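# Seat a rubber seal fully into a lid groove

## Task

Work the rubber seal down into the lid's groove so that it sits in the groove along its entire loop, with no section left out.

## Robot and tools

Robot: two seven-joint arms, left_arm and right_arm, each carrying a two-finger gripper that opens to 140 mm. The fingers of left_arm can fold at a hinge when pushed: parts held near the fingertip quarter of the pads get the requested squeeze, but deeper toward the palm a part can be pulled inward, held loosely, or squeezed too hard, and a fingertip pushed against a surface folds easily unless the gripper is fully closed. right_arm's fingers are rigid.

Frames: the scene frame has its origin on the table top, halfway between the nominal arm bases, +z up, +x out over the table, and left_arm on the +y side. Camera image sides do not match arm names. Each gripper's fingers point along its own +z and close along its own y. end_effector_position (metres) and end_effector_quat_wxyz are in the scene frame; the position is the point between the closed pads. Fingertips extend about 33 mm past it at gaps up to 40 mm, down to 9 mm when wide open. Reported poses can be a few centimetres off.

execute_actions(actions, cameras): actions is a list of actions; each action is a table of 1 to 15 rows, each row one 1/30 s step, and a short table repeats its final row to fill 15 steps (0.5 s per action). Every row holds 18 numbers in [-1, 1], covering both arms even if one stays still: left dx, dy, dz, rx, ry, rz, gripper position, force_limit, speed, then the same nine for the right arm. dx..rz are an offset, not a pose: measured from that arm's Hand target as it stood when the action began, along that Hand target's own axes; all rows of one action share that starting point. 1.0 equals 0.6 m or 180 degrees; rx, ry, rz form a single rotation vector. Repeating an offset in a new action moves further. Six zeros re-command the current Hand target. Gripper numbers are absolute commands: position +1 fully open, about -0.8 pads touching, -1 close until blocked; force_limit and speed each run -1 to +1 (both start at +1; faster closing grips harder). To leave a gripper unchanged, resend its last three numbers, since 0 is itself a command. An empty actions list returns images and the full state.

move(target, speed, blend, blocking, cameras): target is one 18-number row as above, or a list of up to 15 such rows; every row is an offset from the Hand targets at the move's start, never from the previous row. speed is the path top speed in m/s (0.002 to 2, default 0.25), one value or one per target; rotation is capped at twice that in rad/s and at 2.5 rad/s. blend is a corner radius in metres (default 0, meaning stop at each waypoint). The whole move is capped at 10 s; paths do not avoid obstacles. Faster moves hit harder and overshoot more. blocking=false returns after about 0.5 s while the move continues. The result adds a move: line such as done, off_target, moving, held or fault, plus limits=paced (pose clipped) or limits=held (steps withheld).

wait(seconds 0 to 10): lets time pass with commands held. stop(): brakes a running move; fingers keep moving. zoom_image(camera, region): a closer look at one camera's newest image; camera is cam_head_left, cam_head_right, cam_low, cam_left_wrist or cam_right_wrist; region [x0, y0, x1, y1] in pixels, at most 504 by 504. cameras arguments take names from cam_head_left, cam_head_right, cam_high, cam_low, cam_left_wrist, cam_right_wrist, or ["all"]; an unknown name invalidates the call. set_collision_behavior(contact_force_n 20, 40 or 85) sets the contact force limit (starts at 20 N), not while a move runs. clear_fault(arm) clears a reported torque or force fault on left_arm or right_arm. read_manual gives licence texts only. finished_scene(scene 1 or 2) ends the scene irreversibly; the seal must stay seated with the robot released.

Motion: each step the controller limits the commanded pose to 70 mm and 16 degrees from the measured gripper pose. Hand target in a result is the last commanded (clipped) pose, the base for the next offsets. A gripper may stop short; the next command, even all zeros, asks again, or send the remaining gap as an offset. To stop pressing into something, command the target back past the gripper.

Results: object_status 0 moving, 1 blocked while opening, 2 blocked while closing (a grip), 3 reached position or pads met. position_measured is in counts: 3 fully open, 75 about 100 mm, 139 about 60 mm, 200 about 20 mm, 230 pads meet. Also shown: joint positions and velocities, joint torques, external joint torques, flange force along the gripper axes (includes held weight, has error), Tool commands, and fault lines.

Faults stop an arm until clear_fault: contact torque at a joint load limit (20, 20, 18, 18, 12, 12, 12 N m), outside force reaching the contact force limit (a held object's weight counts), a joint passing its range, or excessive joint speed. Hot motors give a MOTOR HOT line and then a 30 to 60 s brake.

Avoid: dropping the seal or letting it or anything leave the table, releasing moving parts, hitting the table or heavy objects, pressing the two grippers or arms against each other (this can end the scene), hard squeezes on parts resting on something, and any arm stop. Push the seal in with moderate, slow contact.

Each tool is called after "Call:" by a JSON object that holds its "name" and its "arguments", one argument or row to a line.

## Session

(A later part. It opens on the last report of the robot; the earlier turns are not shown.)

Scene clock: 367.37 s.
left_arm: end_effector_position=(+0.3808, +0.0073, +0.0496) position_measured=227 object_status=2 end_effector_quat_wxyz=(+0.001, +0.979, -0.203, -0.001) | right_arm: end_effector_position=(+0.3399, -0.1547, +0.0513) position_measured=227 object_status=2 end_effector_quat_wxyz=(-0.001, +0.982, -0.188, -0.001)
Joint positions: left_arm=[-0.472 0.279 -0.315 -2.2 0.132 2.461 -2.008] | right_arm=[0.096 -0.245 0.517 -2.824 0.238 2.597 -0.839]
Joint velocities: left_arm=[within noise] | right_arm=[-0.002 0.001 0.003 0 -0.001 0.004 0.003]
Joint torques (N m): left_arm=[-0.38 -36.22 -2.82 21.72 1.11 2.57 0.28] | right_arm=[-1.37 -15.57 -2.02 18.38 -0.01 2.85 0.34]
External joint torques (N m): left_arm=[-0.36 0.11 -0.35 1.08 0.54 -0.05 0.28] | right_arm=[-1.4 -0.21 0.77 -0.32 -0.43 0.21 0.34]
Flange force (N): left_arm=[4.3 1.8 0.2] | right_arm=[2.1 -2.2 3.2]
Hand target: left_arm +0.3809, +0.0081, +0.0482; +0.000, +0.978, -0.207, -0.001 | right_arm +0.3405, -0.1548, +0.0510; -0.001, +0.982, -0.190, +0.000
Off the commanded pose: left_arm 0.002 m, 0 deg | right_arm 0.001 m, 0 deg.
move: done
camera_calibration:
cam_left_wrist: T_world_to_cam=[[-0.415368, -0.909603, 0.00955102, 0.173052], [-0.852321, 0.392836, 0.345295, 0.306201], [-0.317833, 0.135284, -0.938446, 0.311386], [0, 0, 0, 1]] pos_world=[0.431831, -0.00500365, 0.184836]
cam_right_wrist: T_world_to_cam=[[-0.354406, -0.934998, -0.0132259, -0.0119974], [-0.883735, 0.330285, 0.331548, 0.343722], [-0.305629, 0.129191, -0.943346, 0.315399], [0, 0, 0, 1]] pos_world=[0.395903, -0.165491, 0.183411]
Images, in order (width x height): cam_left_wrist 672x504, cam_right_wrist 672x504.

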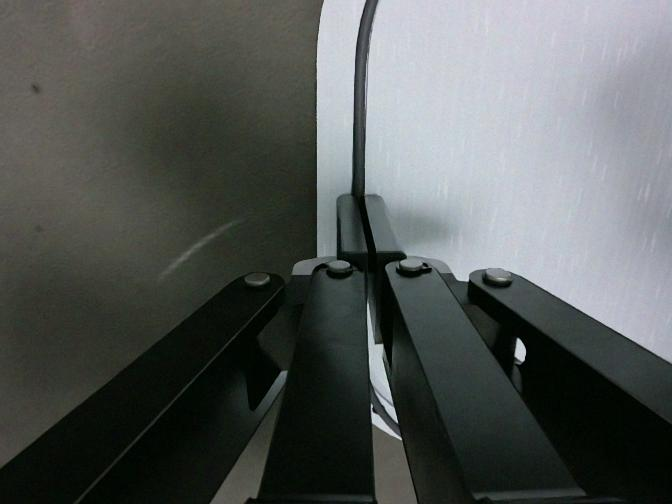

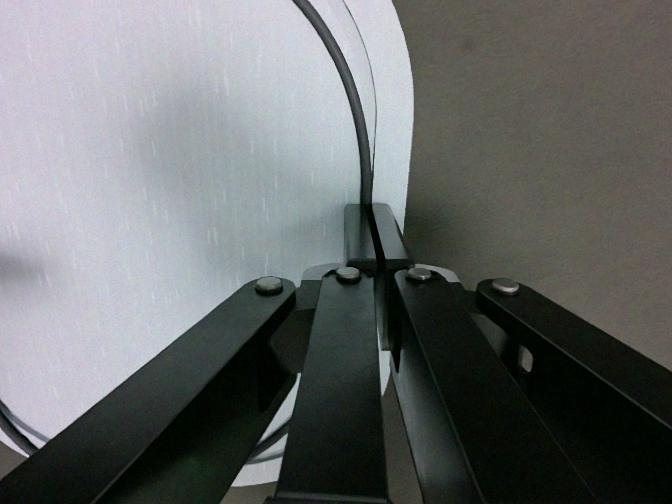

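Call:
{"name": "move", "arguments": {
  "target": [
    [0,0,0,0,0,0,-1,-1,-1,0,0,0.0058,0,0,0,-1,-1,-1],
    [0,0,0,0,0,0,-1,-1,-1,0,0,0.0013,0,0,0,-1,-1,-1],
    [0,0,0,0,0,0,-1,-1,-1,0,0,0.0013,0,0,0,-0.72,-1,-1],
    [0,0,0,0,0,0,-1,-1,-1,0,0,-0.035,0,0,0,-0.72,-1,-1]
  ],
  "speed": [0.01,0.01,0.02,0.03],
  "cameras": ["cam_right_wrist"]
}}

Call:
{"name": "zoom_image", "arguments": {
  "camera": "cam_right_wrist",
  "region": [310, 100, 440, 230]
}}

Scene clock: 377.93 s.
left_arm: end_effector_position=(+0.3808, +0.0073, +0.0496) position_measured=227 object_status=2 end_effector_quat_wxyz=(+0.001, +0.979, -0.203, -0.001) | right_arm: end_effector_position=(+0.3409, -0.1554, +0.0715) position_measured=219 object_status=3 end_effector_quat_wxyz=(+0.000, +0.982, -0.191, +0.001)
Joint positions: left_arm=[-0.472 0.279 -0.315 -2.2 0.132 2.461 -2.008] | right_arm=[0.114 -0.311 0.495 -2.812 0.252 2.523 -0.846]
Joint velocities: left_arm=[within noise] | right_arm=[0.002 0 0 0.001 0 -0.004 -0.003]
Joint torques (N m): left_arm=[-0.36 -36.26 -2.84 21.72 1.12 2.57 0.27] | right_arm=[-0.08 -15.09 -3.5 19.74 0.44 2.53 -0.22]
External joint torques (N m): left_arm=[-0.27 -0.09 -0.33 1.2 0.54 -0.03 0.26] | right_arm=[-0.07 -0.58 -0.03 -0.03 -0.03 -0.13 -0.22]
Flange force (N): left_arm=[4.3 1.7 -0.2] | right_arm=[-0.9 2.0 -2.4]
Hand target: left_arm +0.3809, +0.0081, +0.0482; +0.000, +0.978, -0.207, -0.001 | right_arm +0.3405, -0.1548, +0.0720; -0.001, +0.982, -0.190, +0.000
Off the commanded pose: left_arm 0.002 m, 0 deg | right_arm 0.001 m, 0 deg.
move: done
camera_calibration:
cam_right_wrist: T_world_to_cam=[[-0.359974, -0.932879, -0.0124651, -0.00978851], [-0.882642, 0.336199, 0.328502, 0.338929], [-0.302261, 0.129254, -0.944421, 0.333731], [0, 0, 0, 1]] pos_world=[0.396503, -0.166215, 0.203722]
Images, in order (width x height): cam_right_wrist 672x504.

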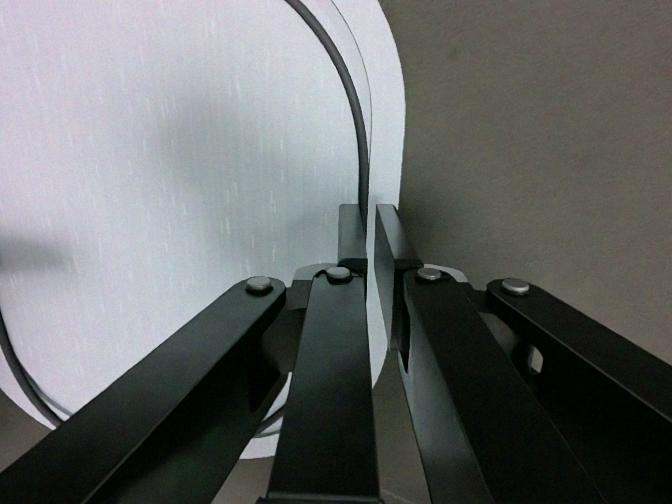

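Scaled by 3.877 from the camera's 672x504 image, which has a finer 960x720 frame.

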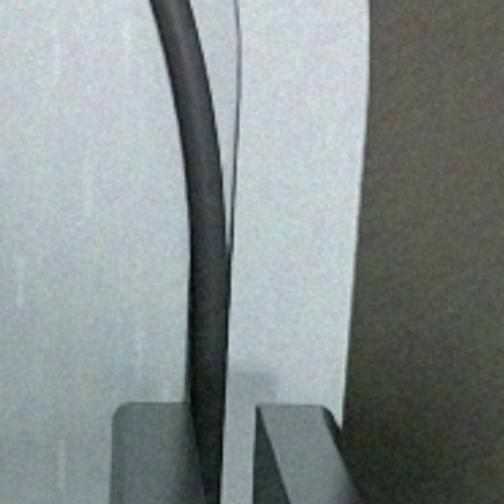

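Call:
{"name": "move", "arguments": {
  "target": [
    [0,0,0,0,0,0,-1,-1,-1,0,0,0,0,0,0,-1,-1,-1],
    [0,0,0,0,0,0,-1,-1,-1,0,0,-0.0005,0.0325,0,0,0,-1,-1,-1],
    [0,0,0,0,0,0,-1,-1,-1,0,0,-0.0005,0.0408,0,0,0,-1,-1,-1],
    [0,0,0,0,0,0,-1,-1,-1,0,0,-0.0005,0.0267,0,0,0,-1,-1,-1],
    [0,0,0,0,0,0,-1,-1,-1,0,0.0217,-0.0015,0.0325,0,0,0,-1,-1,-1],
    [0,0,0,0,0,0,-1,-1,-1,0,0.0217,0.0008,0.0408,0,0,0,-1,-1,-1],
    [0,0,0,0,0,0,-1,-1,-1,0,0.0217,0,0.0367,0,0,0,-1,-1,-1],
    [0,0,0,0,0,0,-1,-1,-1,0,0.0217,0,0.0267,0,0,0,-1,-1,-1],
    [0,0,0,0,0,0,-1,-1,-1,0,0.0433,-0.0025,0.0325,0,0,0,-1,-1,-1],
    [0,0,0,0,0,0,-1,-1,-1,0,0.0433,0.001,0.0408,0,0,0,-1,-1,-1],
    [0,0,0,0,0,0,-1,-1,-1,0,0.0433,0,0.0367,0,0,0,-1,-1,-1],
    [0,0,0,0,0,0,-1,-1,-1,0,0.0433,0,0.0267,0,0,0,-1,-1,-1]
  ],
  "speed": [0.05,0.08,0.02,0.06,0.06,0.02,0.02,0.06,0.06,0.02,0.02,0.06],
  "cameras": ["cam_right_wrist"]
}}

Call:
{"name": "zoom_image", "arguments": {
  "camera": "cam_right_wrist",
  "region": [260, 30, 440, 210]
}}


Scaled by 2.800 from the camera's 672x504 image, which has a finer 960x720 frame.

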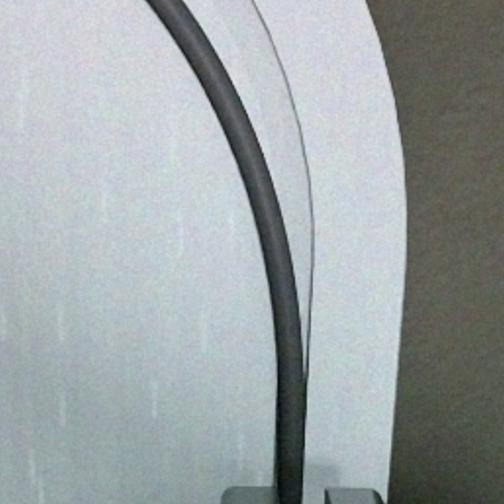

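Call:
{"name": "move", "arguments": {
  "target": [
    [0,0,0,0,0,0,-1,-1,-1,0,0,0,0,0,0,-1,-1,-1],
    [0,0,0,0,0,0,-1,-1,-1,0,-0.0005,0.0325,0,0,0,-1,-1,-1],
    [0,0,0,0,0,0,-1,-1,-1,0,-0.0005,0.0408,0,0,0,-1,-1,-1],
    [0,0,0,0,0,0,-1,-1,-1,0,-0.0005,0.0267,0,0,0,-1,-1,-1],
    [0,0,0,0,0,0,-1,-1,-1,0.0217,-0.0015,0.0325,0,0,0,-1,-1,-1],
    [0,0,0,0,0,0,-1,-1,-1,0.0217,0.0008,0.0408,0,0,0,-1,-1,-1],
    [0,0,0,0,0,0,-1,-1,-1,0.0217,0,0.0367,0,0,0,-1,-1,-1],
    [0,0,0,0,0,0,-1,-1,-1,0.0217,0,0.0267,0,0,0,-1,-1,-1],
    [0,0,0,0,0,0,-1,-1,-1,0.0433,-0.0025,0.0325,0,0,0,-1,-1,-1],
    [0,0,0,0,0,0,-1,-1,-1,0.0433,0.001,0.0408,0,0,0,-1,-1,-1],
    [0,0,0,0,0,0,-1,-1,-1,0.0433,0,0.0367,0,0,0,-1,-1,-1],
    [0,0,0,0,0,0,-1,-1,-1,0.0433,0,0.0267,0,0,0,-1,-1,-1]
  ],
  "speed": [0.05,0.08,0.02,0.06,0.06,0.02,0.02,0.06,0.06,0.02,0.02,0.06],
  "cameras": ["cam_right_wrist"]
}}

Call:
{"name": "zoom_image", "arguments": {
  "camera": "cam_right_wrist",
  "region": [260, 30, 440, 210]
}}

Scene clock: 417.60 s.
left_arm: end_effector_position=(+0.3809, +0.0073, +0.0496) position_measured=227 object_status=2 end_effector_quat_wxyz=(+0.001, +0.979, -0.203, -0.001) | right_arm: end_effector_position=(+0.3650, -0.1649, +0.0555) position_measured=230 object_status=3 end_effector_quat_wxyz=(+0.000, +0.982, -0.191, +0.001)
Joint positions: left_arm=[-0.472 0.279 -0.315 -2.2 0.132 2.461 -2.008] | right_arm=[0.049 -0.203 0.495 -2.772 0.182 2.587 -0.848]
Joint velocities: left_arm=[within noise] | right_arm=[-0.001 0 0 -0.001 0.001 -0.005 -0.003]
Joint torques (N m): left_arm=[-0.32 -36.25 -2.84 21.73 1.11 2.56 0.26] | right_arm=[-0.13 -17.85 -2.1 18.86 0.59 2.53 -0.11]
External joint torques (N m): left_arm=[-0.35 -0.01 -0.42 1.12 0.53 -0.06 0.25] | right_arm=[-0.17 -0.72 0.24 -0.19 0.17 -0.13 -0.11]
Flange force (N): left_arm=[4.2 1.8 -0.1] | right_arm=[-2.1 2.2 -2.8]
Hand target: left_arm +0.3809, +0.0081, +0.0482; +0.000, +0.978, -0.207, -0.001 | right_arm +0.3646, -0.1645, +0.0560; -0.001, +0.982, -0.190, +0.000
Off the commanded pose: left_arm 0.002 m, 0 deg | right_arm 0.001 m, 0 deg.
move: done
camera_calibration:
cam_right_wrist: T_world_to_cam=[[-0.359615, -0.933018, -0.0124425, -0.0104464], [-0.882817, 0.335887, 0.328349, 0.368732], [-0.302176, 0.129064, -0.944474, 0.327087], [0, 0, 0, 1]] pos_world=[0.420604, -0.175814, 0.187723]
Images, in order (width x height): cam_right_wrist 672x504.

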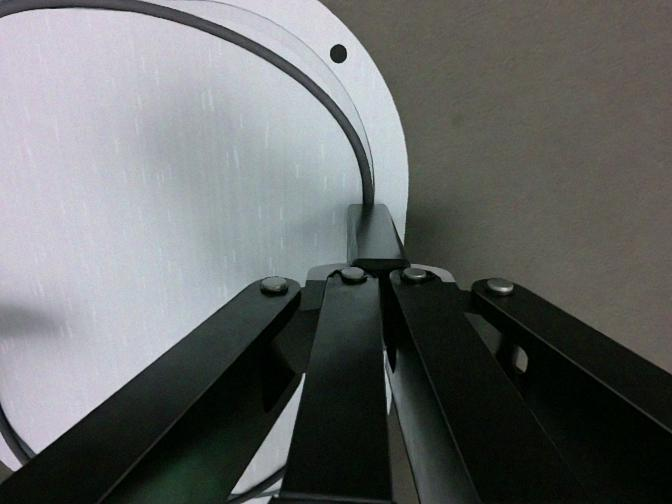

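Scaled by 2.800 from the camera's 672x504 image, which has a finer 960x720 frame.

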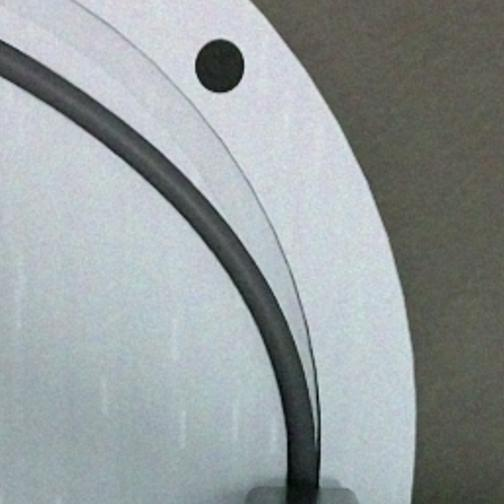

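Call:
{"name": "move", "arguments": {
  "target": [
    [0,0,0,0,0,0,-1,-1,-1,0.0217,0.0003,0.0058,0,0,0,-1,-1,-1],
    [0,0,0,0,0,0,-1,-1,-1,0.0217,0.0037,0.0142,0,0,0,-1,-1,-1],
    [0,0,0,0,0,0,-1,-1,-1,0.0217,0.0023,0.01,0,0,0,-1,-1,-1],
    [0,0,0,0,0,0,-1,-1,-1,0.0217,0.0023,0,0,0,0,-1,-1,-1],
    [0,0,0,0,0,0,-1,-1,-1,0.0415,-0.0003,0.0058,0,0,-0.0367,-1,-1,-1],
    [0,0,0,0,0,0,-1,-1,-1,0.0418,0.003,0.0142,0,0,-0.0367,-1,-1,-1],
    [0,0,0,0,0,0,-1,-1,-1,0.0417,0.0017,0.01,0,0,-0.0367,-1,-1,-1],
    [0,0,0,0,0,0,-1,-1,-1,0.0417,0.0017,0,0,0,-0.0367,-1,-1,-1],
    [0,0,0,0,0,0,-1,-1,-1,0.0607,-0.0045,0.0058,0,0,-0.0989,-1,-1,-1],
    [0,0,0,0,0,0,-1,-1,-1,0.0617,-0.0012,0.0142,0,0,-0.0989,-1,-1,-1],
    [0,0,0,0,0,0,-1,-1,-1,0.0613,-0.0025,0.01,0,0,-0.0989,-1,-1,-1],
    [0,0,0,0,0,0,-1,-1,-1,0.0613,-0.0025,0,0,0,-0.0989,-1,-1,-1]
  ],
  "speed": [0.06,0.02,0.02,0.06,0.15,0.02,0.02,0.06,0.15,0.02,0.02,0.06],
  "cameras": ["cam_right_wrist"]
}}

Call:
{"name": "zoom_image", "arguments": {
  "camera": "cam_right_wrist",
  "region": [240, 20, 430, 210]
}}

Scene clock: 450.83 s.
left_arm: end_effector_position=(+0.3809, +0.0073, +0.0496) position_measured=227 object_status=2 end_effector_quat_wxyz=(+0.001, +0.979, -0.203, -0.001) | right_arm: end_effector_position=(+0.3997, -0.1772, +0.0554) position_measured=230 object_status=3 end_effector_quat_wxyz=(+0.000, +0.999, -0.037, +0.001)
Joint positions: left_arm=[-0.472 0.279 -0.315 -2.2 0.132 2.461 -2.008] | right_arm=[0.048 -0.118 0.411 -2.692 0.088 2.584 -1.157]
Joint velocities: left_arm=[within noise] | right_arm=[0 0.001 0.001 0 0.001 -0.005 -0.005]
Joint torques (N m): left_arm=[-0.39 -36.23 -2.88 21.7 1.1 2.54 0.26] | right_arm=[-0.27 -21.46 -1 19.09 0.61 2.46 -0.18]
External joint torques (N m): left_arm=[-0.3 -0.01 -0.35 1.17 0.53 -0.06 0.26] | right_arm=[-0.31 -0.66 0.24 -0.22 0.17 -0.23 -0.18]
Flange force (N): left_arm=[4.4 1.8 -0.1] | right_arm=[-2.4 1.6 -2.9]
Hand target: left_arm +0.3809, +0.0081, +0.0482; +0.000, +0.978, -0.207, -0.001 | right_arm +0.3993, -0.1768, +0.0559; -0.001, +0.999, -0.035, +0.000
Off the commanded pose: left_arm 0.002 m, 0 deg | right_arm 0.001 m, 0 deg.
move: done
camera_calibration:
cam_right_wrist: T_world_to_cam=[[-0.0576624, -0.998262, -0.0121697, -0.141662], [-0.943288, 0.0504869, 0.328115, 0.377079], [-0.32693, 0.0303995, -0.944559, 0.331555], [0, 0, 0, 1]] pos_world=[0.455921, -0.170532, 0.187724]
Images, in order (width x height): cam_right_wrist 672x504.

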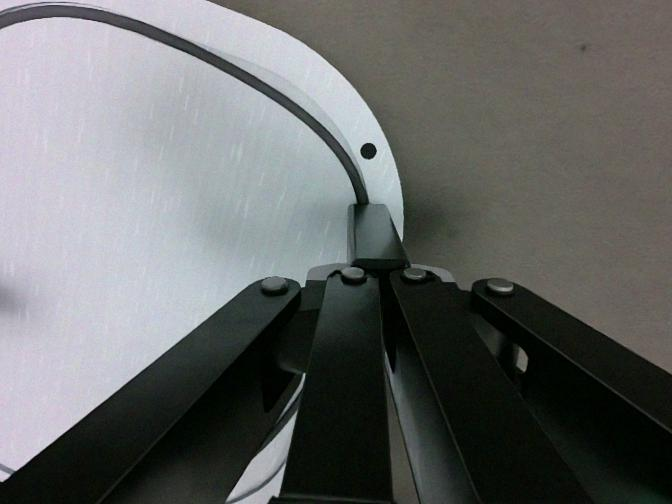

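Scaled by 2.653 from the camera's 672x504 image, which has a finer 960x720 frame.

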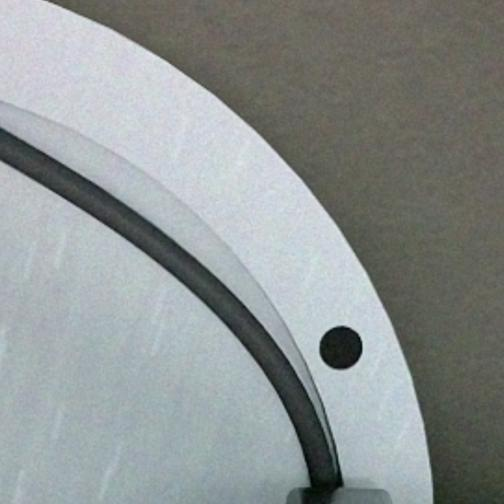

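Call:
{"name": "move", "arguments": {
  "target": [
    [0,0,0,0,0,0,-1,-1,-1,0.0213,-0.0047,0.0058,0,0,-0.0444,-1,-1,-1],
    [0,0,0,0,0,0,-1,-1,-1,0.022,-0.0002,0.0145,0,0,-0.0444,-1,-1,-1],
    [0,0,0,0,0,0,-1,-1,-1,0.0218,-0.0015,0.01,0,0,-0.0444,-1,-1,-1],
    [0,0,0,0,0,0,-1,-1,-1,0.0218,-0.0015,0,0,0,-0.0444,-1,-1,-1],
    [0,0,0,0,0,0,-1,-1,-1,0.0398,-0.009,0.0058,0,0,-0.1056,-1,-1,-1],
    [0,0,0,0,0,0,-1,-1,-1,0.0413,-0.0048,0.0145,0,0,-0.1056,-1,-1,-1],
    [0,0,0,0,0,0,-1,-1,-1,0.0408,-0.006,0.01,0,0,-0.1056,-1,-1,-1],
    [0,0,0,0,0,0,-1,-1,-1,0.0408,-0.006,0,0,0,-0.1056,-1,-1,-1],
    [0,0,0,0,0,0,-1,-1,-1,0.0571,-0.017,0.0058,0,0,-0.1667,-1,-1,-1],
    [0,0,0,0,0,0,-1,-1,-1,0.0593,-0.0132,0.0145,0,0,-0.1667,-1,-1,-1],
    [0,0,0,0,0,0,-1,-1,-1,0.0587,-0.0143,0.01,0,0,-0.1667,-1,-1,-1],
    [0,0,0,0,0,0,-1,-1,-1,0.0587,-0.0143,0,0,0,-0.1667,-1,-1,-1]
  ],
  "speed": [0.15,0.02,0.02,0.06,0.15,0.02,0.02,0.06,0.15,0.02,0.02,0.06],
  "cameras": ["cam_right_wrist"]
}}

Call:
{"name": "zoom_image", "arguments": {
  "camera": "cam_right_wrist",
  "region": [230, 10, 430, 210]
}}

Scene clock: 481.87 s.
left_arm: end_effector_position=(+0.3809, +0.0073, +0.0496) position_measured=227 object_status=2 end_effector_quat_wxyz=(+0.001, +0.979, -0.203, -0.001) | right_arm: end_effector_position=(+0.4355, -0.1713, +0.0554) position_measured=230 object_status=3 end_effector_quat_wxyz=(+0.000, +0.975, +0.223, +0.001)
Joint positions: left_arm=[-0.472 0.279 -0.315 -2.2 0.132 2.461 -2.008] | right_arm=[0.048 -0.018 0.379 -2.58 0.012 2.565 -1.645]
Joint velocities: left_arm=[within noise] | right_arm=[0 0 0.001 0.001 0.001 -0.005 -0.007]
Joint torques (N m): left_arm=[-0.4 -36.22 -2.86 21.7 1.1 2.54 0.25] | right_arm=[-0.6 -25.34 0.55 19.41 0.67 2.47 -0.17]
External joint torques (N m): left_arm=[-0.37 -0.1 -0.39 1.19 0.52 -0.06 0.25] | right_arm=[-0.54 -0.85 0.81 -0.1 0.17 -0.2 -0.17]
Flange force (N): left_arm=[4.2 1.9 -0.3] | right_arm=[-3.0 -0.2 -3.3]
Hand target: left_arm +0.3809, +0.0081, +0.0482; +0.000, +0.978, -0.207, -0.001 | right_arm +0.4351, -0.1707, +0.0559; -0.001, +0.974, +0.225, +0.000
Off the commanded pose: left_arm 0.002 m, 0 deg | right_arm 0.001 m, 0 deg.
move: done
camera_calibration:
cam_right_wrist: T_world_to_cam=[[0.448921, -0.893497, -0.0115482, -0.336377], [-0.842397, -0.427488, 0.328057, 0.284805], [-0.298054, -0.137543, -0.944587, 0.301762], [0, 0, 0, 1]] pos_world=[0.480867, -0.137296, 0.187724]
Images, in order (width x height): cam_right_wrist 672x504.

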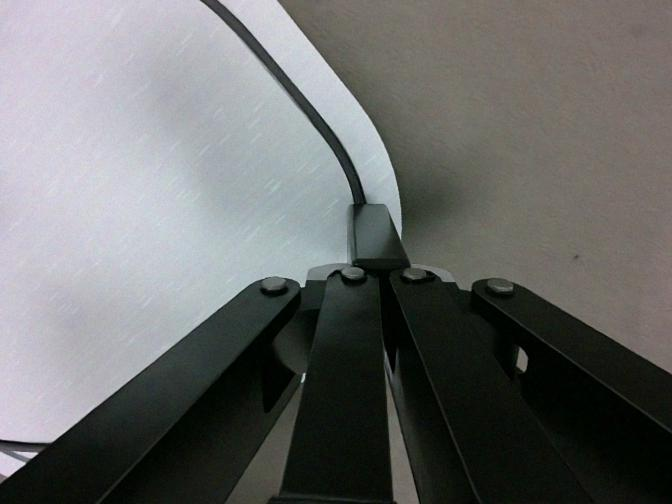

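Scaled by 2.520 from the camera's 672x504 image, which has a finer 960x720 frame.

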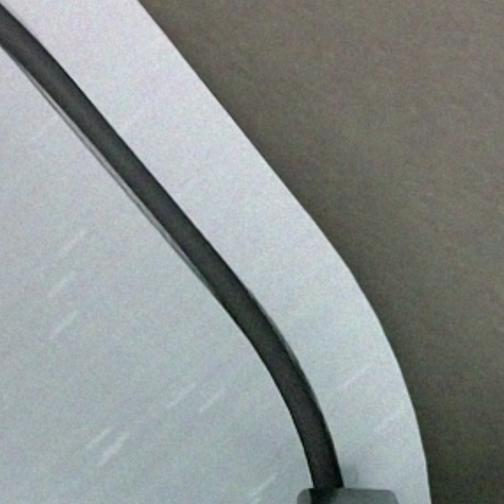

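Call:
{"name": "move", "arguments": {
  "target": [
    [0,0,0,0,0,0,-1,-1,-1,0.0158,-0.0045,0.0058,0,0,-0.0611,-1,-1,-1],
    [0,0,0,0,0,0,-1,-1,-1,0.0162,-0.0025,0.0145,0,0,-0.0611,-1,-1,-1],
    [0,0,0,0,0,0,-1,-1,-1,0.0162,-0.0028,0,0,0,-0.0611,-1,-1,-1],
    [0,0,0,0,0,0,-1,-1,-1,0.036,-0.0105,0.0058,0,0,-0.1278,-1,-1,-1],
    [0,0,0,0,0,0,-1,-1,-1,0.0367,-0.0087,0.0145,0,0,-0.1278,-1,-1,-1],
    [0,0,0,0,0,0,-1,-1,-1,0.0365,-0.009,0,0,0,-0.1278,-1,-1,-1],
    [0,0,0,0,0,0,-1,-1,-1,0.0545,-0.0208,0.0058,0,0,-0.1944,-1,-1,-1],
    [0,0,0,0,0,0,-1,-1,-1,0.0555,-0.0192,0.0145,0,0,-0.1944,-1,-1,-1],
    [0,0,0,0,0,0,-1,-1,-1,0.0552,-0.0195,0,0,0,-0.1944,-1,-1,-1]
  ],
  "speed": [0.15,0.02,0.05,0.15,0.02,0.05,0.15,0.02,0.05],
  "cameras": ["cam_right_wrist"]
}}

Call:
{"name": "zoom_image", "arguments": {
  "camera": "cam_right_wrist",
  "region": [270, 10, 470, 210]
}}

Scene clock: 514.60 s.
left_arm: end_effector_position=(+0.3809, +0.0073, +0.0496) position_measured=227 object_status=2 end_effector_quat_wxyz=(+0.001, +0.979, -0.203, -0.001) | right_arm: end_effector_position=(+0.4599, -0.1456, +0.0554) position_measured=230 object_status=3 end_effector_quat_wxyz=(+0.000, +0.863, +0.506, +0.001)
Joint positions: left_arm=[-0.472 0.279 -0.315 -2.2 0.132 2.461 -2.008] | right_arm=[0.044 0.07 0.408 -2.473 -0.049 2.538 -2.182]
Joint velocities: left_arm=[within noise] | right_arm=[0.001 -0.001 -0.001 0 0.002 -0.002 -0.005]
Joint torques (N m): left_arm=[-0.34 -36.28 -2.84 21.71 1.11 2.53 0.22] | right_arm=[-0.63 -28.11 1.7 19.68 0.72 2.46 -0.12]
External joint torques (N m): left_arm=[-0.52 -0.18 -0.57 1.24 0.55 -0.05 0.22] | right_arm=[-0.59 -0.86 0.88 -0.17 0.18 -0.19 -0.12]
Flange force (N): left_arm=[4.1 2.2 -0.4] | right_arm=[-2.9 -2.0 -3.5]
Hand target: left_arm +0.3809, +0.0081, +0.0482; +0.000, +0.978, -0.207, -0.001 | right_arm +0.4597, -0.1457, +0.0560; -0.001, +0.862, +0.507, +0.000
Off the commanded pose: left_arm 0.002 m, 0 deg | right_arm 0.001 m, 0 deg.
move: done
camera_calibration:
cam_right_wrist: T_world_to_cam=[[0.880729, -0.473496, -0.010885, -0.461886], [-0.444085, -0.833575, 0.328545, 0.0738755], [-0.164638, -0.284525, -0.944426, 0.229791], [0, 0, 0, 1]] pos_world=[0.477436, -0.0917391, 0.187722]
Images, in order (width x height): cam_right_wrist 672x504.

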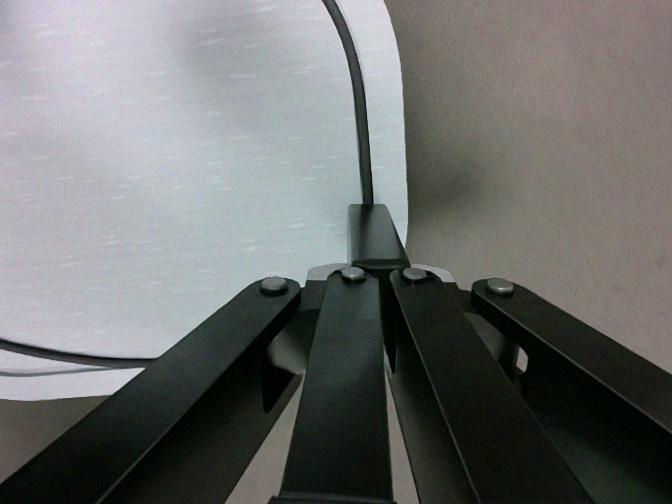

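Scaled by 2.520 from the camera's 672x504 image, which has a finer 960x720 frame.

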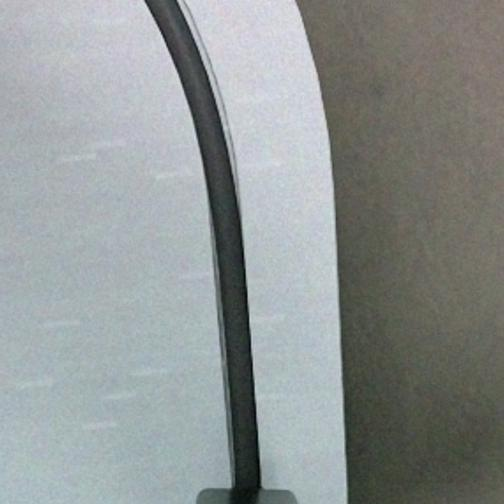

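Call:
{"name": "move", "arguments": {
  "target": [
    [0,0,0,0,0,0,-1,-1,-1,0.02,0.001,0.0025,0,0,-0.0367,-1,-1,-1],
    [0,0,0,0,0,0,-1,-1,-1,0.02,0.001,0.0142,0,0,-0.0367,-1,-1,-1],
    [0,0,0,0,0,0,-1,-1,-1,0.02,0.001,-0.03,0,0,-0.0367,-1,-1,-1],
    [0,0,0,0,0,0,-1,-1,-1,-0.115,-0.2067,-0.0267,0,0,0.46,-0.45,-1,-1]
  ],
  "speed": [0.08,0.02,0.06,0.25],
  "cameras": ["cam_right_wrist"]
}}

Call:
{"name": "zoom_image", "arguments": {
  "camera": "cam_right_wrist",
  "region": [270, 140, 490, 360]
}}

Scene clock: 562.37 s.
left_arm: end_effector_position=(+0.3809, +0.0073, +0.0496) position_measured=227 object_status=2 end_effector_quat_wxyz=(+0.001, +0.979, -0.203, -0.001) | right_arm: end_effector_position=(+0.3177, -0.1462, +0.0715) position_measured=186 object_status=0 end_effector_quat_wxyz=(+0.000, +0.982, -0.187, +0.000)
Joint positions: left_arm=[-0.472 0.279 -0.315 -2.2 0.132 2.461 -2.008] | right_arm=[-0.069 -0.429 0.781 -2.842 0.488 2.469 -0.966]
Joint torques (N m): left_arm=[-0.39 -36.28 -2.9 21.73 1.1 2.55 0.23] | right_arm=[-0.6 -8.64 -5.95 19.37 0.4 2.53 0.23]
External joint torques (N m): left_arm=[-0.49 -0.05 -0.54 1.12 0.53 -0.06 0.23] | right_arm=[-0.64 -0.22 0.54 0.2 -0.11 -0.12 0.23]
Flange force (N): left_arm=[4.0 2.1 -0.2] | right_arm=[1.5 -2.5 0.4]
Hand target: left_arm +0.3809, +0.0081, +0.0482; +0.000, +0.978, -0.207, -0.001 | right_arm +0.3178, -0.1458, +0.0720; -0.001, +0.982, -0.190, +0.000
Off the commanded pose: left_arm 0.002 m, 0 deg | right_arm 0.001 m, 0 deg.
move: done
camera_calibration:
cam_right_wrist: T_world_to_cam=[[-0.351277, -0.936195, -0.0119587, -0.0129165], [-0.885476, 0.328042, 0.329121, 0.31514], [-0.304199, 0.126202, -0.944212, 0.325768], [0, 0, 0, 1]] pos_world=[0.37361, -0.156584, 0.20372]
Images, in order (width x height): cam_right_wrist 672x504.

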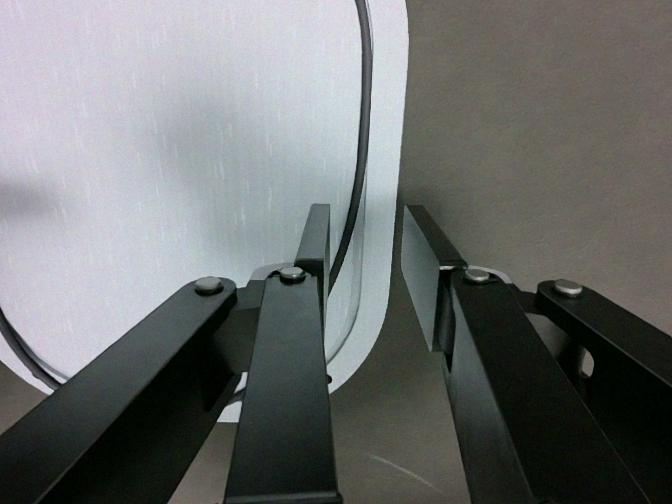

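Scaled by 2.291 from the camera's 672x504 image, which has a finer 960x720 frame.

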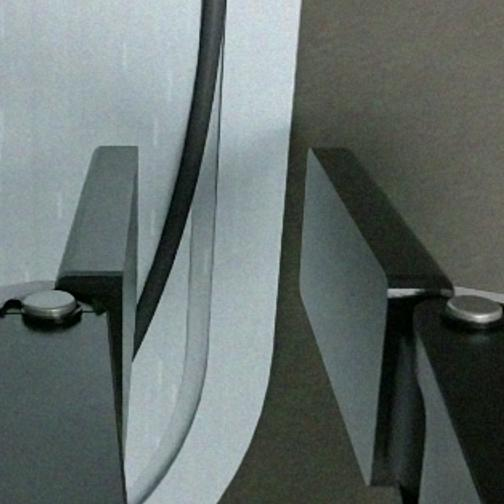

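Call:
{"name": "move", "arguments": {
  "target": [
    [0,0,0,0,0,0,-1,-1,-1,0.0233,-0.0053,0,0,0,0,-1,-1,-1],
    [0,0,0,0,0,0,-1,-1,-1,0.0233,-0.0053,0.0325,0,0,0,-1,-1,-1],
    [0,0,0,0,0,0,-1,-1,-1,0.0233,-0.0013,0.0408,0,0,0,-1,-1,-1],
    [0,0,0,0,0,0,-1,-1,-1,0.0233,-0.0028,0.0267,0,0,0,-1,-1,-1],
    [0,0,0,0,0,0,-1,-1,-1,0.005,-0.0067,0.0325,0,0,0,-1,-1,-1],
    [0,0,0,0,0,0,-1,-1,-1,0.005,-0.002,0.0408,0,0,0,-1,-1,-1],
    [0,0,0,0,0,0,-1,-1,-1,0.005,-0.0035,0.0267,0,0,0,-1,-1,-1],
    [0,0,0,0,0,0,-1,-1,-1,-0.0133,-0.007,0.0325,0,0,0,-1,-1,-1],
    [0,0,0,0,0,0,-1,-1,-1,-0.0133,-0.0022,0.0408,0,0,0,-1,-1,-1],
    [0,0,0,0,0,0,-1,-1,-1,-0.0133,-0.0037,0.0267,0,0,0,-1,-1,-1]
  ],
  "speed": [0.08,0.06,0.02,0.05,0.06,0.02,0.05,0.06,0.02,0.05],
  "cameras": ["cam_right_wrist"]
}}

Call:
{"name": "move", "arguments": {
  "target": [
    [0,0,0,0,0,0,-1,-1,-1,0,0,-0.0267,0,0,0,-1,-1,-1],
    [0,0,0,0,0,0,-1,-1,-1,-0.0233,0,-0.0267,0,0,0,-0.45,-1,-1]
  ],
  "speed": [0.06,0.08],
  "cameras": ["cam_right_wrist"]
}}

Call:
{"name": "zoom_image", "arguments": {
  "camera": "cam_right_wrist",
  "region": [270, 120, 490, 340]
}}

Scene clock: 597.60 s.
left_arm: end_effector_position=(+0.3809, +0.0073, +0.0496) position_measured=227 object_status=2 end_effector_quat_wxyz=(+0.001, +0.979, -0.203, -0.001) | right_arm: end_effector_position=(+0.3124, -0.1406, +0.0561) position_measured=230 object_status=3 end_effector_quat_wxyz=(-0.001, +0.982, -0.190, +0.001)
Joint positions: left_arm=[-0.472 0.279 -0.315 -2.2 0.132 2.461 -2.008] | right_arm=[-0.083 -0.386 0.831 -2.856 0.505 2.53 -0.946]
Joint velocities: left_arm=[within noise] | right_arm=[0 0 0 -0.001 0.001 -0.006 -0.002]
Joint torques (N m): left_arm=[-0.34 -36.26 -2.83 21.7 1.11 2.55 0.26] | right_arm=[-0.19 -9 -6.22 18.17 0.41 2.56 -0.01]
External joint torques (N m): left_arm=[-0.35 -0.09 -0.4 1.16 0.53 -0.06 0.26] | right_arm=[-0.2 -0.53 -0.08 -0.34 -0.07 -0.12 -0.01]
Flange force (N): left_arm=[4.1 1.8 -0.3] | right_arm=[-1.0 2.0 -2.2]
Hand target: left_arm +0.3809, +0.0081, +0.0482; +0.000, +0.978, -0.207, -0.001 | right_arm +0.3112, -0.1408, +0.0560; -0.001, +0.982, -0.190, +0.000
Off the commanded pose: left_arm 0.002 m, 0 deg | right_arm 0.001 m, 0 deg.
move: done
camera_calibration:
cam_right_wrist: T_world_to_cam=[[-0.356947, -0.934021, -0.0139188, -0.00746573], [-0.884146, 0.333003, 0.327712, 0.313953], [-0.301455, 0.129282, -0.944675, 0.308483], [0, 0, 0, 1]] pos_world=[0.367909, -0.151402, 0.188426]
Images, in order (width x height): cam_right_wrist 672x504.

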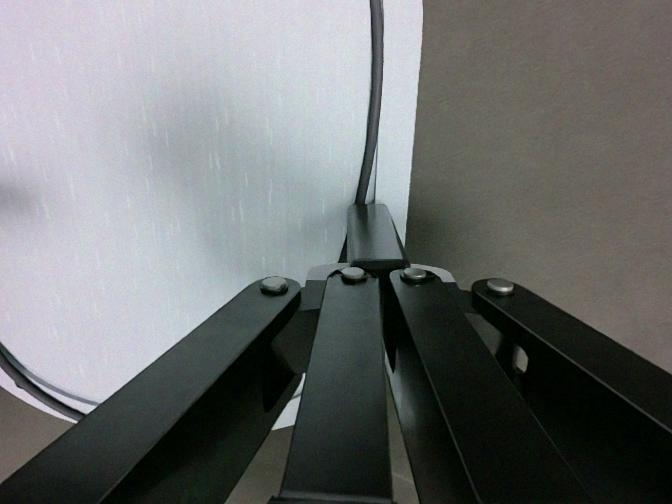

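Scene clock: 600.40 s.
left_arm: end_effector_position=(+0.3809, +0.0073, +0.0496) position_measured=227 object_status=2 end_effector_quat_wxyz=(+0.001, +0.979, -0.203, -0.001) | right_arm: end_effector_position=(+0.2996, -0.1353, +0.0724) position_measured=186 object_status=0 end_effector_quat_wxyz=(-0.001, +0.982, -0.187, +0.001)
Joint positions: left_arm=[-0.472 0.279 -0.315 -2.2 0.132 2.461 -2.008] | right_arm=[-0.011 -0.474 0.791 -2.866 0.533 2.451 -0.941]
Joint torques (N m): left_arm=[-0.37 -36.25 -2.88 21.7 1.11 2.54 0.25] | right_arm=[-0.33 -7.75 -6.33 18.41 0.68 2.48 0.26]
External joint torques (N m): left_arm=[-0.34 0.07 -0.4 1.02 0.53 -0.08 0.25] | right_arm=[-0.36 -0.43 0.72 -0.77 0.15 -0.2 0.26]
Flange force (N): left_arm=[4.0 1.8 0.0] | right_arm=[-2.0 0.7 0.0]
Hand target: left_arm +0.3809, +0.0081, +0.0482; +0.000, +0.978, -0.207, -0.001 | right_arm +0.2983, -0.1356, +0.0720; -0.001, +0.982, -0.190, +0.000
Off the commanded pose: left_arm 0.002 m, 0 deg | right_arm 0.001 m, 0 deg.
move: done
camera_calibration:
cam_right_wrist: T_world_to_cam=[[-0.351218, -0.936193, -0.0137108, -0.00891483], [-0.886184, 0.327659, 0.327592, 0.295486], [-0.302197, 0.127207, -0.94472, 0.319298], [0, 0, 0, 1]] pos_world=[0.355215, -0.145781, 0.204726]
Images, in order (width x height): cam_right_wrist 672x504.

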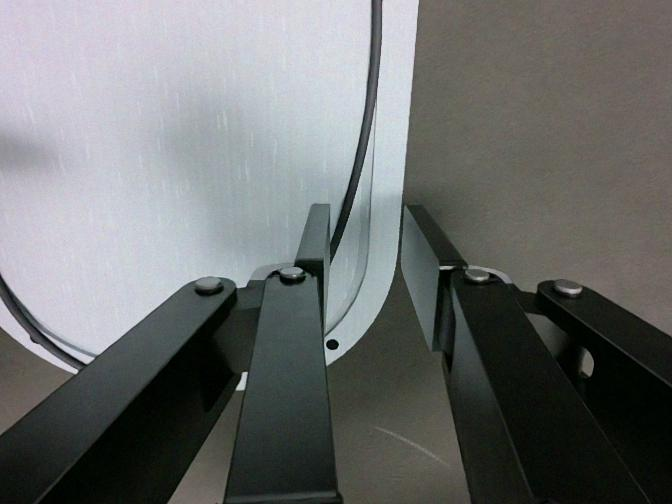

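Scaled by 2.291 from the camera's 672x504 image, which has a finer 960x720 frame.

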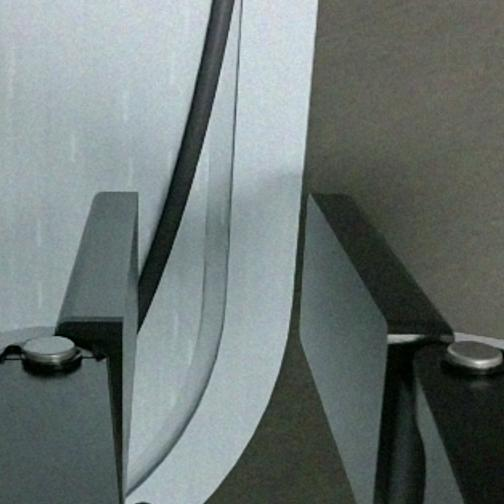

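Call:
{"name": "wait", "arguments": {
  "seconds": 0.1,
  "cameras": ["cam_high", "cam_left_wrist", "cam_head_left"]
}}

Call:
{"name": "zoom_image", "arguments": {
  "camera": "cam_high",
  "region": [200, 190, 340, 310]
}}

Call:
{"name": "zoom_image", "arguments": {
  "camera": "cam_head_left",
  "region": [260, 290, 380, 410]
}}

Scene clock: 615.17 s.
left_arm: end_effector_position=(+0.3809, +0.0073, +0.0496) position_measured=227 object_status=2 end_effector_quat_wxyz=(+0.001, +0.979, -0.203, -0.001) | right_arm: end_effector_position=(+0.2996, -0.1353, +0.0724) position_measured=186 object_status=3 end_effector_quat_wxyz=(-0.001, +0.982, -0.187, +0.001)
Joint positions: left_arm=[-0.472 0.279 -0.315 -2.2 0.132 2.461 -2.008] | right_arm=[-0.011 -0.474 0.791 -2.866 0.533 2.451 -0.941]
Joint torques (N m): left_arm=[-0.34 -36.25 -2.86 21.69 1.09 2.53 0.26] | right_arm=[-0.28 -7.73 -6.39 18.41 0.67 2.5 0.26]
External joint torques (N m): left_arm=[-0.42 0.01 -0.49 1.13 0.52 -0.08 0.26] | right_arm=[-0.33 -0.46 0.62 -0.74 0.15 -0.17 0.26]
Flange force (N): left_arm=[4.2 2.0 -0.1] | right_arm=[-2.1 0.9 -0.3]
Hand target: left_arm +0.3809, +0.0081, +0.0482; +0.000, +0.978, -0.207, -0.001 | right_arm +0.2983, -0.1356, +0.0720; -0.001, +0.982, -0.190, +0.000
Tool commands: left_gripper/position=-1.0 left_gripper/force_limit=-1.0 left_gripper/speed=-1.0 right_gripper/position=-0.45 right_gripper/force_limit=-1.0 right_gripper/speed=-1.0
Off the commanded pose: left_arm 0.002 m, 0 deg | right_arm 0.001 m, 0 deg.
wait: 0.10 s; at rest from the start
camera_calibration:
cam_left_wrist: T_world_to_cam=[[-0.415381, -0.909596, 0.009661, 0.173038], [-0.85239, 0.392921, 0.345029, 0.30628], [-0.317633, 0.135083, -0.938542, 0.311316], [0, 0, 0, 1]] pos_world=[0.43183, -0.00500312, 0.184836]
Images, in order (width x height): cam_head_left 672x504, cam_high 672x504, cam_left_wrist 672x504.

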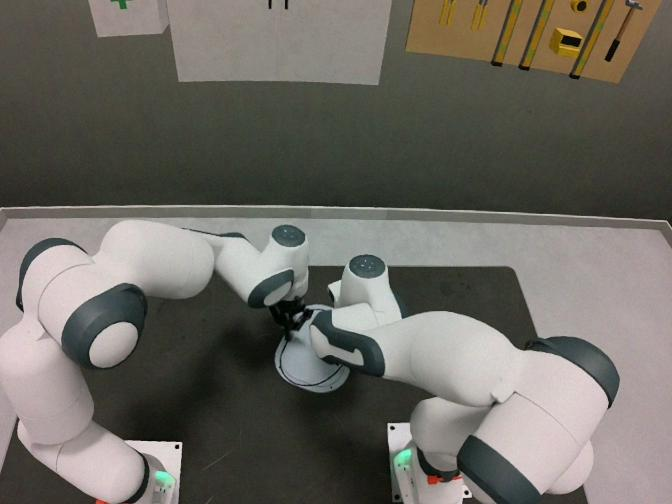

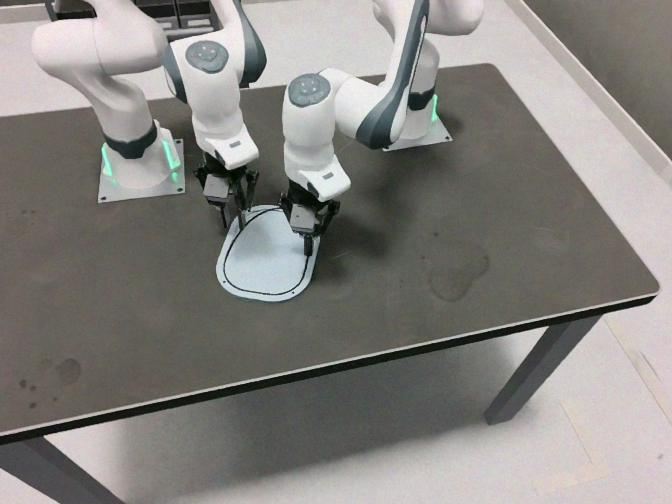

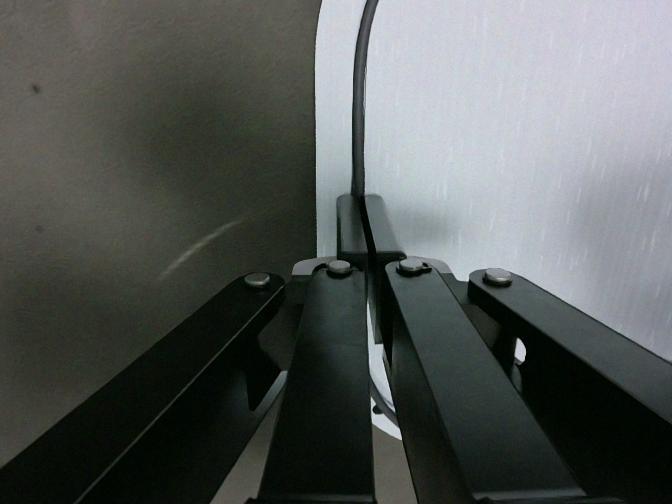

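Scaled by 3.600 from the camera's 672x504 image, which has a finer 960x720 frame.

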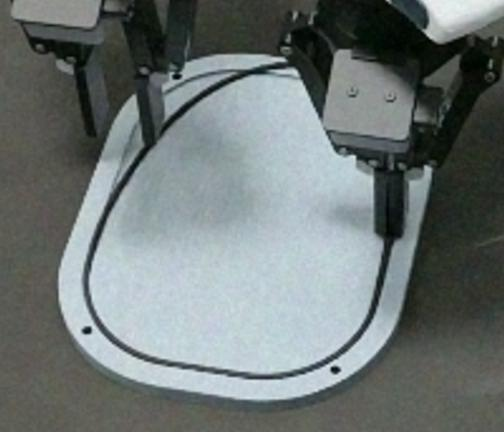

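Scaled by 4.200 from the camera's 672x504 image, which has a finer 960x720 frame.

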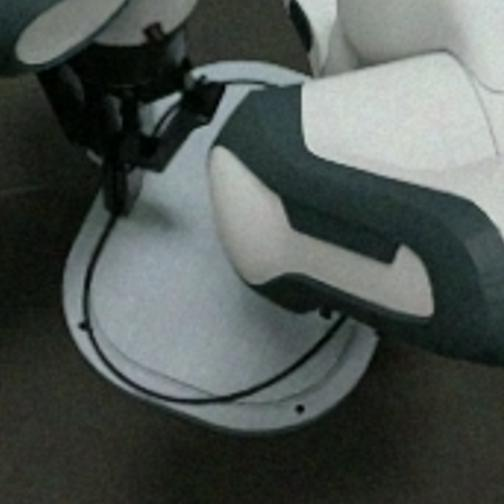

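Call:
{"name": "move", "arguments": {
  "target": [
    [0,0,0,0,0,0,-1,-1,-1,0.0167,0.001,0,0,0,0,-0.45,-1,-1],
    [0,0,0,0,0,0,-1,-1,-1,0.0167,0.001,0.0355,0,0,0,-0.45,-1,-1],
    [0,0,0,0,0,0,-1,-1,-1,0.0167,0.001,0.0355,0,0,0,-1,-1,-1]
  ],
  "speed": [0.06,0.04,0.02],
  "cameras": ["cam_right_wrist"]
}}

Call:
{"name": "zoom_image", "arguments": {
  "camera": "cam_right_wrist",
  "region": [310, 60, 450, 200]
}}

Scene clock: 642.53 s.
left_arm: end_effector_position=(+0.3809, +0.0073, +0.0496) position_measured=227 object_status=2 end_effector_quat_wxyz=(+0.001, +0.979, -0.203, -0.001) | right_arm: end_effector_position=(+0.3083, -0.1377, +0.0521) position_measured=229 object_status=0 end_effector_quat_wxyz=(-0.002, +0.982, -0.188, +0.001)
Joint positions: left_arm=[-0.472 0.279 -0.315 -2.2 0.132 2.461 -2.008] | right_arm=[-0.076 -0.378 0.841 -2.863 0.515 2.546 -0.944]
Joint torques (N m): left_arm=[-0.37 -36.24 -2.86 21.72 1.11 2.54 0.28] | right_arm=[-1.95 -7.51 -5.36 15.43 -0.06 3 0.1]
External joint torques (N m): left_arm=[-0.43 0.12 -0.46 1.04 0.53 -0.09 0.28] | right_arm=[-2.01 0.95 0.62 -2.89 -0.52 0.32 0.1]
Flange force (N): left_arm=[4.2 1.9 0.1] | right_arm=[5.4 -1.7 12.1]
Hand target: left_arm +0.3809, +0.0081, +0.0482; +0.000, +0.978, -0.207, -0.001 | right_arm +0.3073, -0.1398, +0.0507; -0.001, +0.982, -0.190, +0.000
Off the commanded pose: left_arm 0.002 m, 0 deg | right_arm 0.003 m, 0 deg.
move: done
camera_calibration:
cam_right_wrist: T_world_to_cam=[[-0.353323, -0.935367, -0.0158297, -0.00751766], [-0.885374, 0.328879, 0.328559, 0.310382], [-0.302117, 0.130103, -0.944351, 0.303405], [0, 0, 0, 1]] pos_world=[0.363812, -0.148584, 0.184423]
Images, in order (width x height): cam_right_wrist 672x504.

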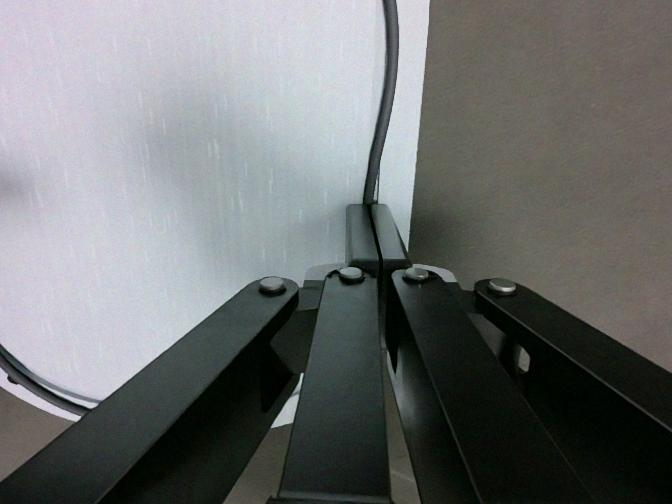

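Scaled by 3.600 from the camera's 672x504 image, which has a finer 960x720 frame.

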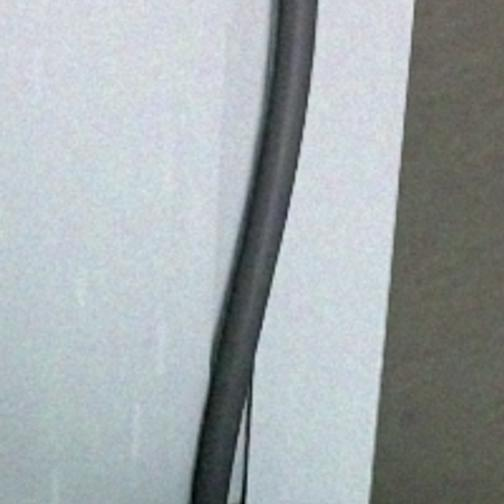

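Call:
{"name": "move", "arguments": {
  "target": [
    [0,0,0,0,0,0,-1,-1,-1,0,0,-0.003,0,0,0,-0.72,-1,-1],
    [0,0,0,0,0,0,-1,-1,-1,0,0,-0.0355,0,0,0,-0.72,-1,-1],
    [0,0,0,0,0,0,-1,-1,-1,-0.1,0,-0.08,0,0,0,-0.3,-1,-1]
  ],
  "speed": [0.02,0.04,0.15],
  "cameras": ["cam_right_wrist"]
}}

Call:
{"name": "zoom_image", "arguments": {
  "camera": "cam_right_wrist",
  "region": [200, 0, 500, 260]
}}

Scene clock: 656.90 s.
left_arm: end_effector_position=(+0.3809, +0.0073, +0.0496) position_measured=227 object_status=2 end_effector_quat_wxyz=(+0.001, +0.979, -0.203, -0.001) | right_arm: end_effector_position=(+0.2529, -0.1172, +0.0992) position_measured=167 object_status=0 end_effector_quat_wxyz=(-0.001, +0.982, -0.187, +0.001)
Joint positions: left_arm=[-0.472 0.279 -0.315 -2.2 0.132 2.461 -2.008] | right_arm=[0.151 -0.679 0.766 -2.906 0.611 2.282 -0.871]
Joint torques (N m): left_arm=[-0.37 -36.22 -2.87 21.72 1.11 2.53 0.28] | right_arm=[-0.44 -3.54 -8.42 19.15 0.67 2.52 0.25]
External joint torques (N m): left_arm=[-0.44 0.15 -0.48 1.01 0.54 -0.1 0.28] | right_arm=[-0.49 -0.22 0.58 -0.73 0.05 -0.15 0.25]
Flange force (N): left_arm=[4.2 1.9 0.1] | right_arm=[-1.0 0.5 0.7]
Hand target: left_arm +0.3809, +0.0081, +0.0482; +0.000, +0.978, -0.207, -0.001 | right_arm +0.2517, -0.1176, +0.0988; -0.001, +0.982, -0.190, +0.000
Off the commanded pose: left_arm 0.002 m, 0 deg | right_arm 0.001 m, 0 deg.
move: done
camera_calibration:
cam_right_wrist: T_world_to_cam=[[-0.351364, -0.93614, -0.0135937, -0.00801538], [-0.886156, 0.327848, 0.327481, 0.239343], [-0.302112, 0.127111, -0.94476, 0.328143], [0, 0, 0, 1]] pos_world=[0.308415, -0.127682, 0.231527]
Images, in order (width x height): cam_right_wrist 672x504.

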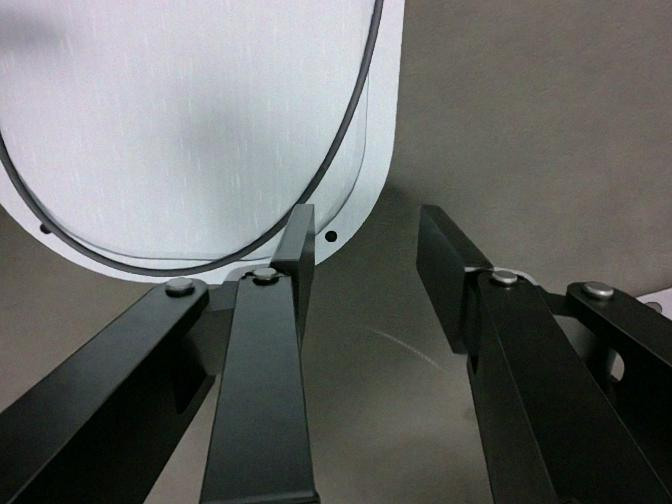

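Scaled by 1.680 from the camera's 672x504 image, which has a finer 960x720 frame.

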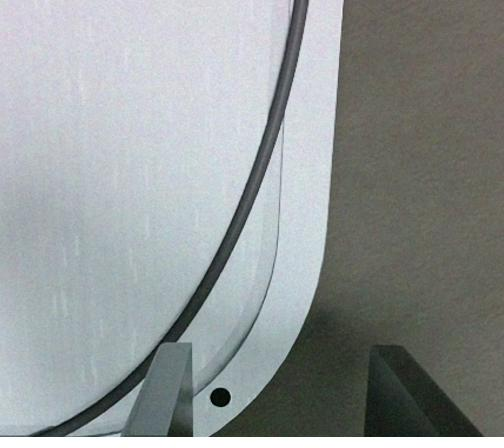

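Call:
{"name": "move", "arguments": {
  "target": [0,0,0,0,0,0,-1,-1,-1,0.145,0.0018,0.0447,0,0,0,-0.55,-1,-1],
  "speed": 0.15,
  "cameras": ["cam_right_wrist"]
}}

Call:
{"name": "zoom_image", "arguments": {
  "camera": "cam_right_wrist",
  "region": [250, 60, 450, 260]
}}

Scene clock: 675.07 s.
left_arm: end_effector_position=(+0.3809, +0.0073, +0.0496) position_measured=227 object_status=2 end_effector_quat_wxyz=(+0.001, +0.979, -0.203, -0.001) | right_arm: end_effector_position=(+0.3307, -0.1511, +0.0716) position_measured=199 object_status=3 end_effector_quat_wxyz=(+0.000, +0.981, -0.194, -0.002)
Joint positions: left_arm=[-0.472 0.279 -0.315 -2.2 0.132 2.461 -2.008] | right_arm=[-0.109 -0.393 0.777 -2.817 0.455 2.476 -0.964]
Joint velocities: left_arm=[within noise] | right_arm=[0 0 -0.001 0 -0.004 0.004 -0.005]
Joint torques (N m): left_arm=[-0.4 -36.21 -2.84 21.71 1.11 2.54 0.27] | right_arm=[-0.65 -8.79 -5.46 19.55 0.11 2.89 -0.2]
External joint torques (N m): left_arm=[-0.36 0.12 -0.34 1.07 0.53 -0.08 0.27] | right_arm=[-0.59 0.56 0.76 0.14 -0.4 0.22 -0.2]
Flange force (N): left_arm=[4.4 1.8 0.2] | right_arm=[4.3 -4.2 4.8]
Hand target: left_arm +0.3809, +0.0081, +0.0482; +0.000, +0.978, -0.207, -0.001 | right_arm +0.3320, -0.1509, +0.0719; -0.001, +0.982, -0.190, +0.000
Off the commanded pose: left_arm 0.002 m, 0 deg | right_arm 0.001 m, 0 deg.
move: done
camera_calibration:
cam_right_wrist: T_world_to_cam=[[-0.364253, -0.931218, -0.0123398, -0.00785344], [-0.87973, 0.339705, 0.332678, 0.327712], [-0.305604, 0.132035, -0.94296, 0.331644], [0, 0, 0, 1]] pos_world=[0.38679, -0.162427, 0.203607]
Images, in order (width x height): cam_right_wrist 672x504.

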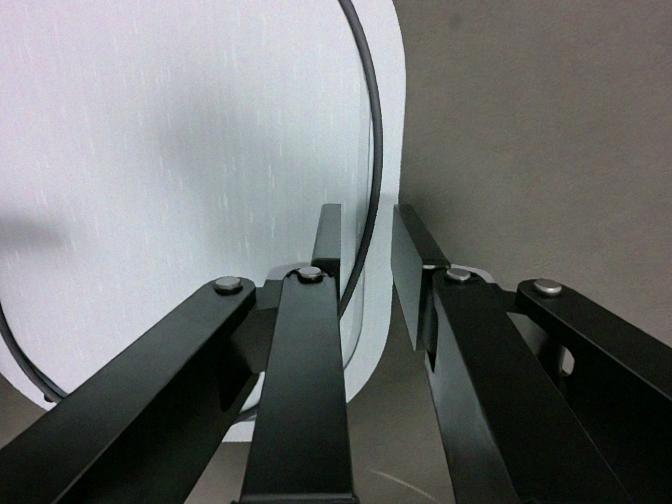

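Scaled by 2.520 from the camera's 672x504 image, which has a finer 960x720 frame.

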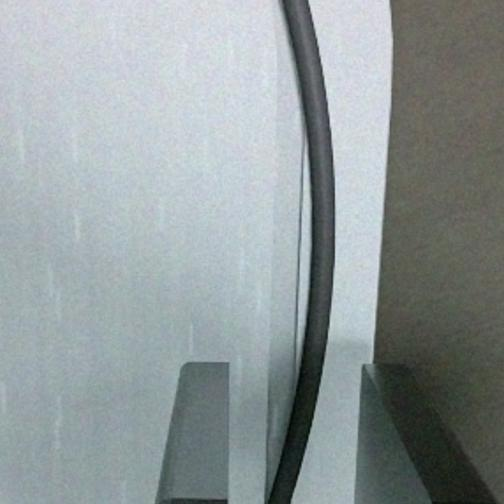

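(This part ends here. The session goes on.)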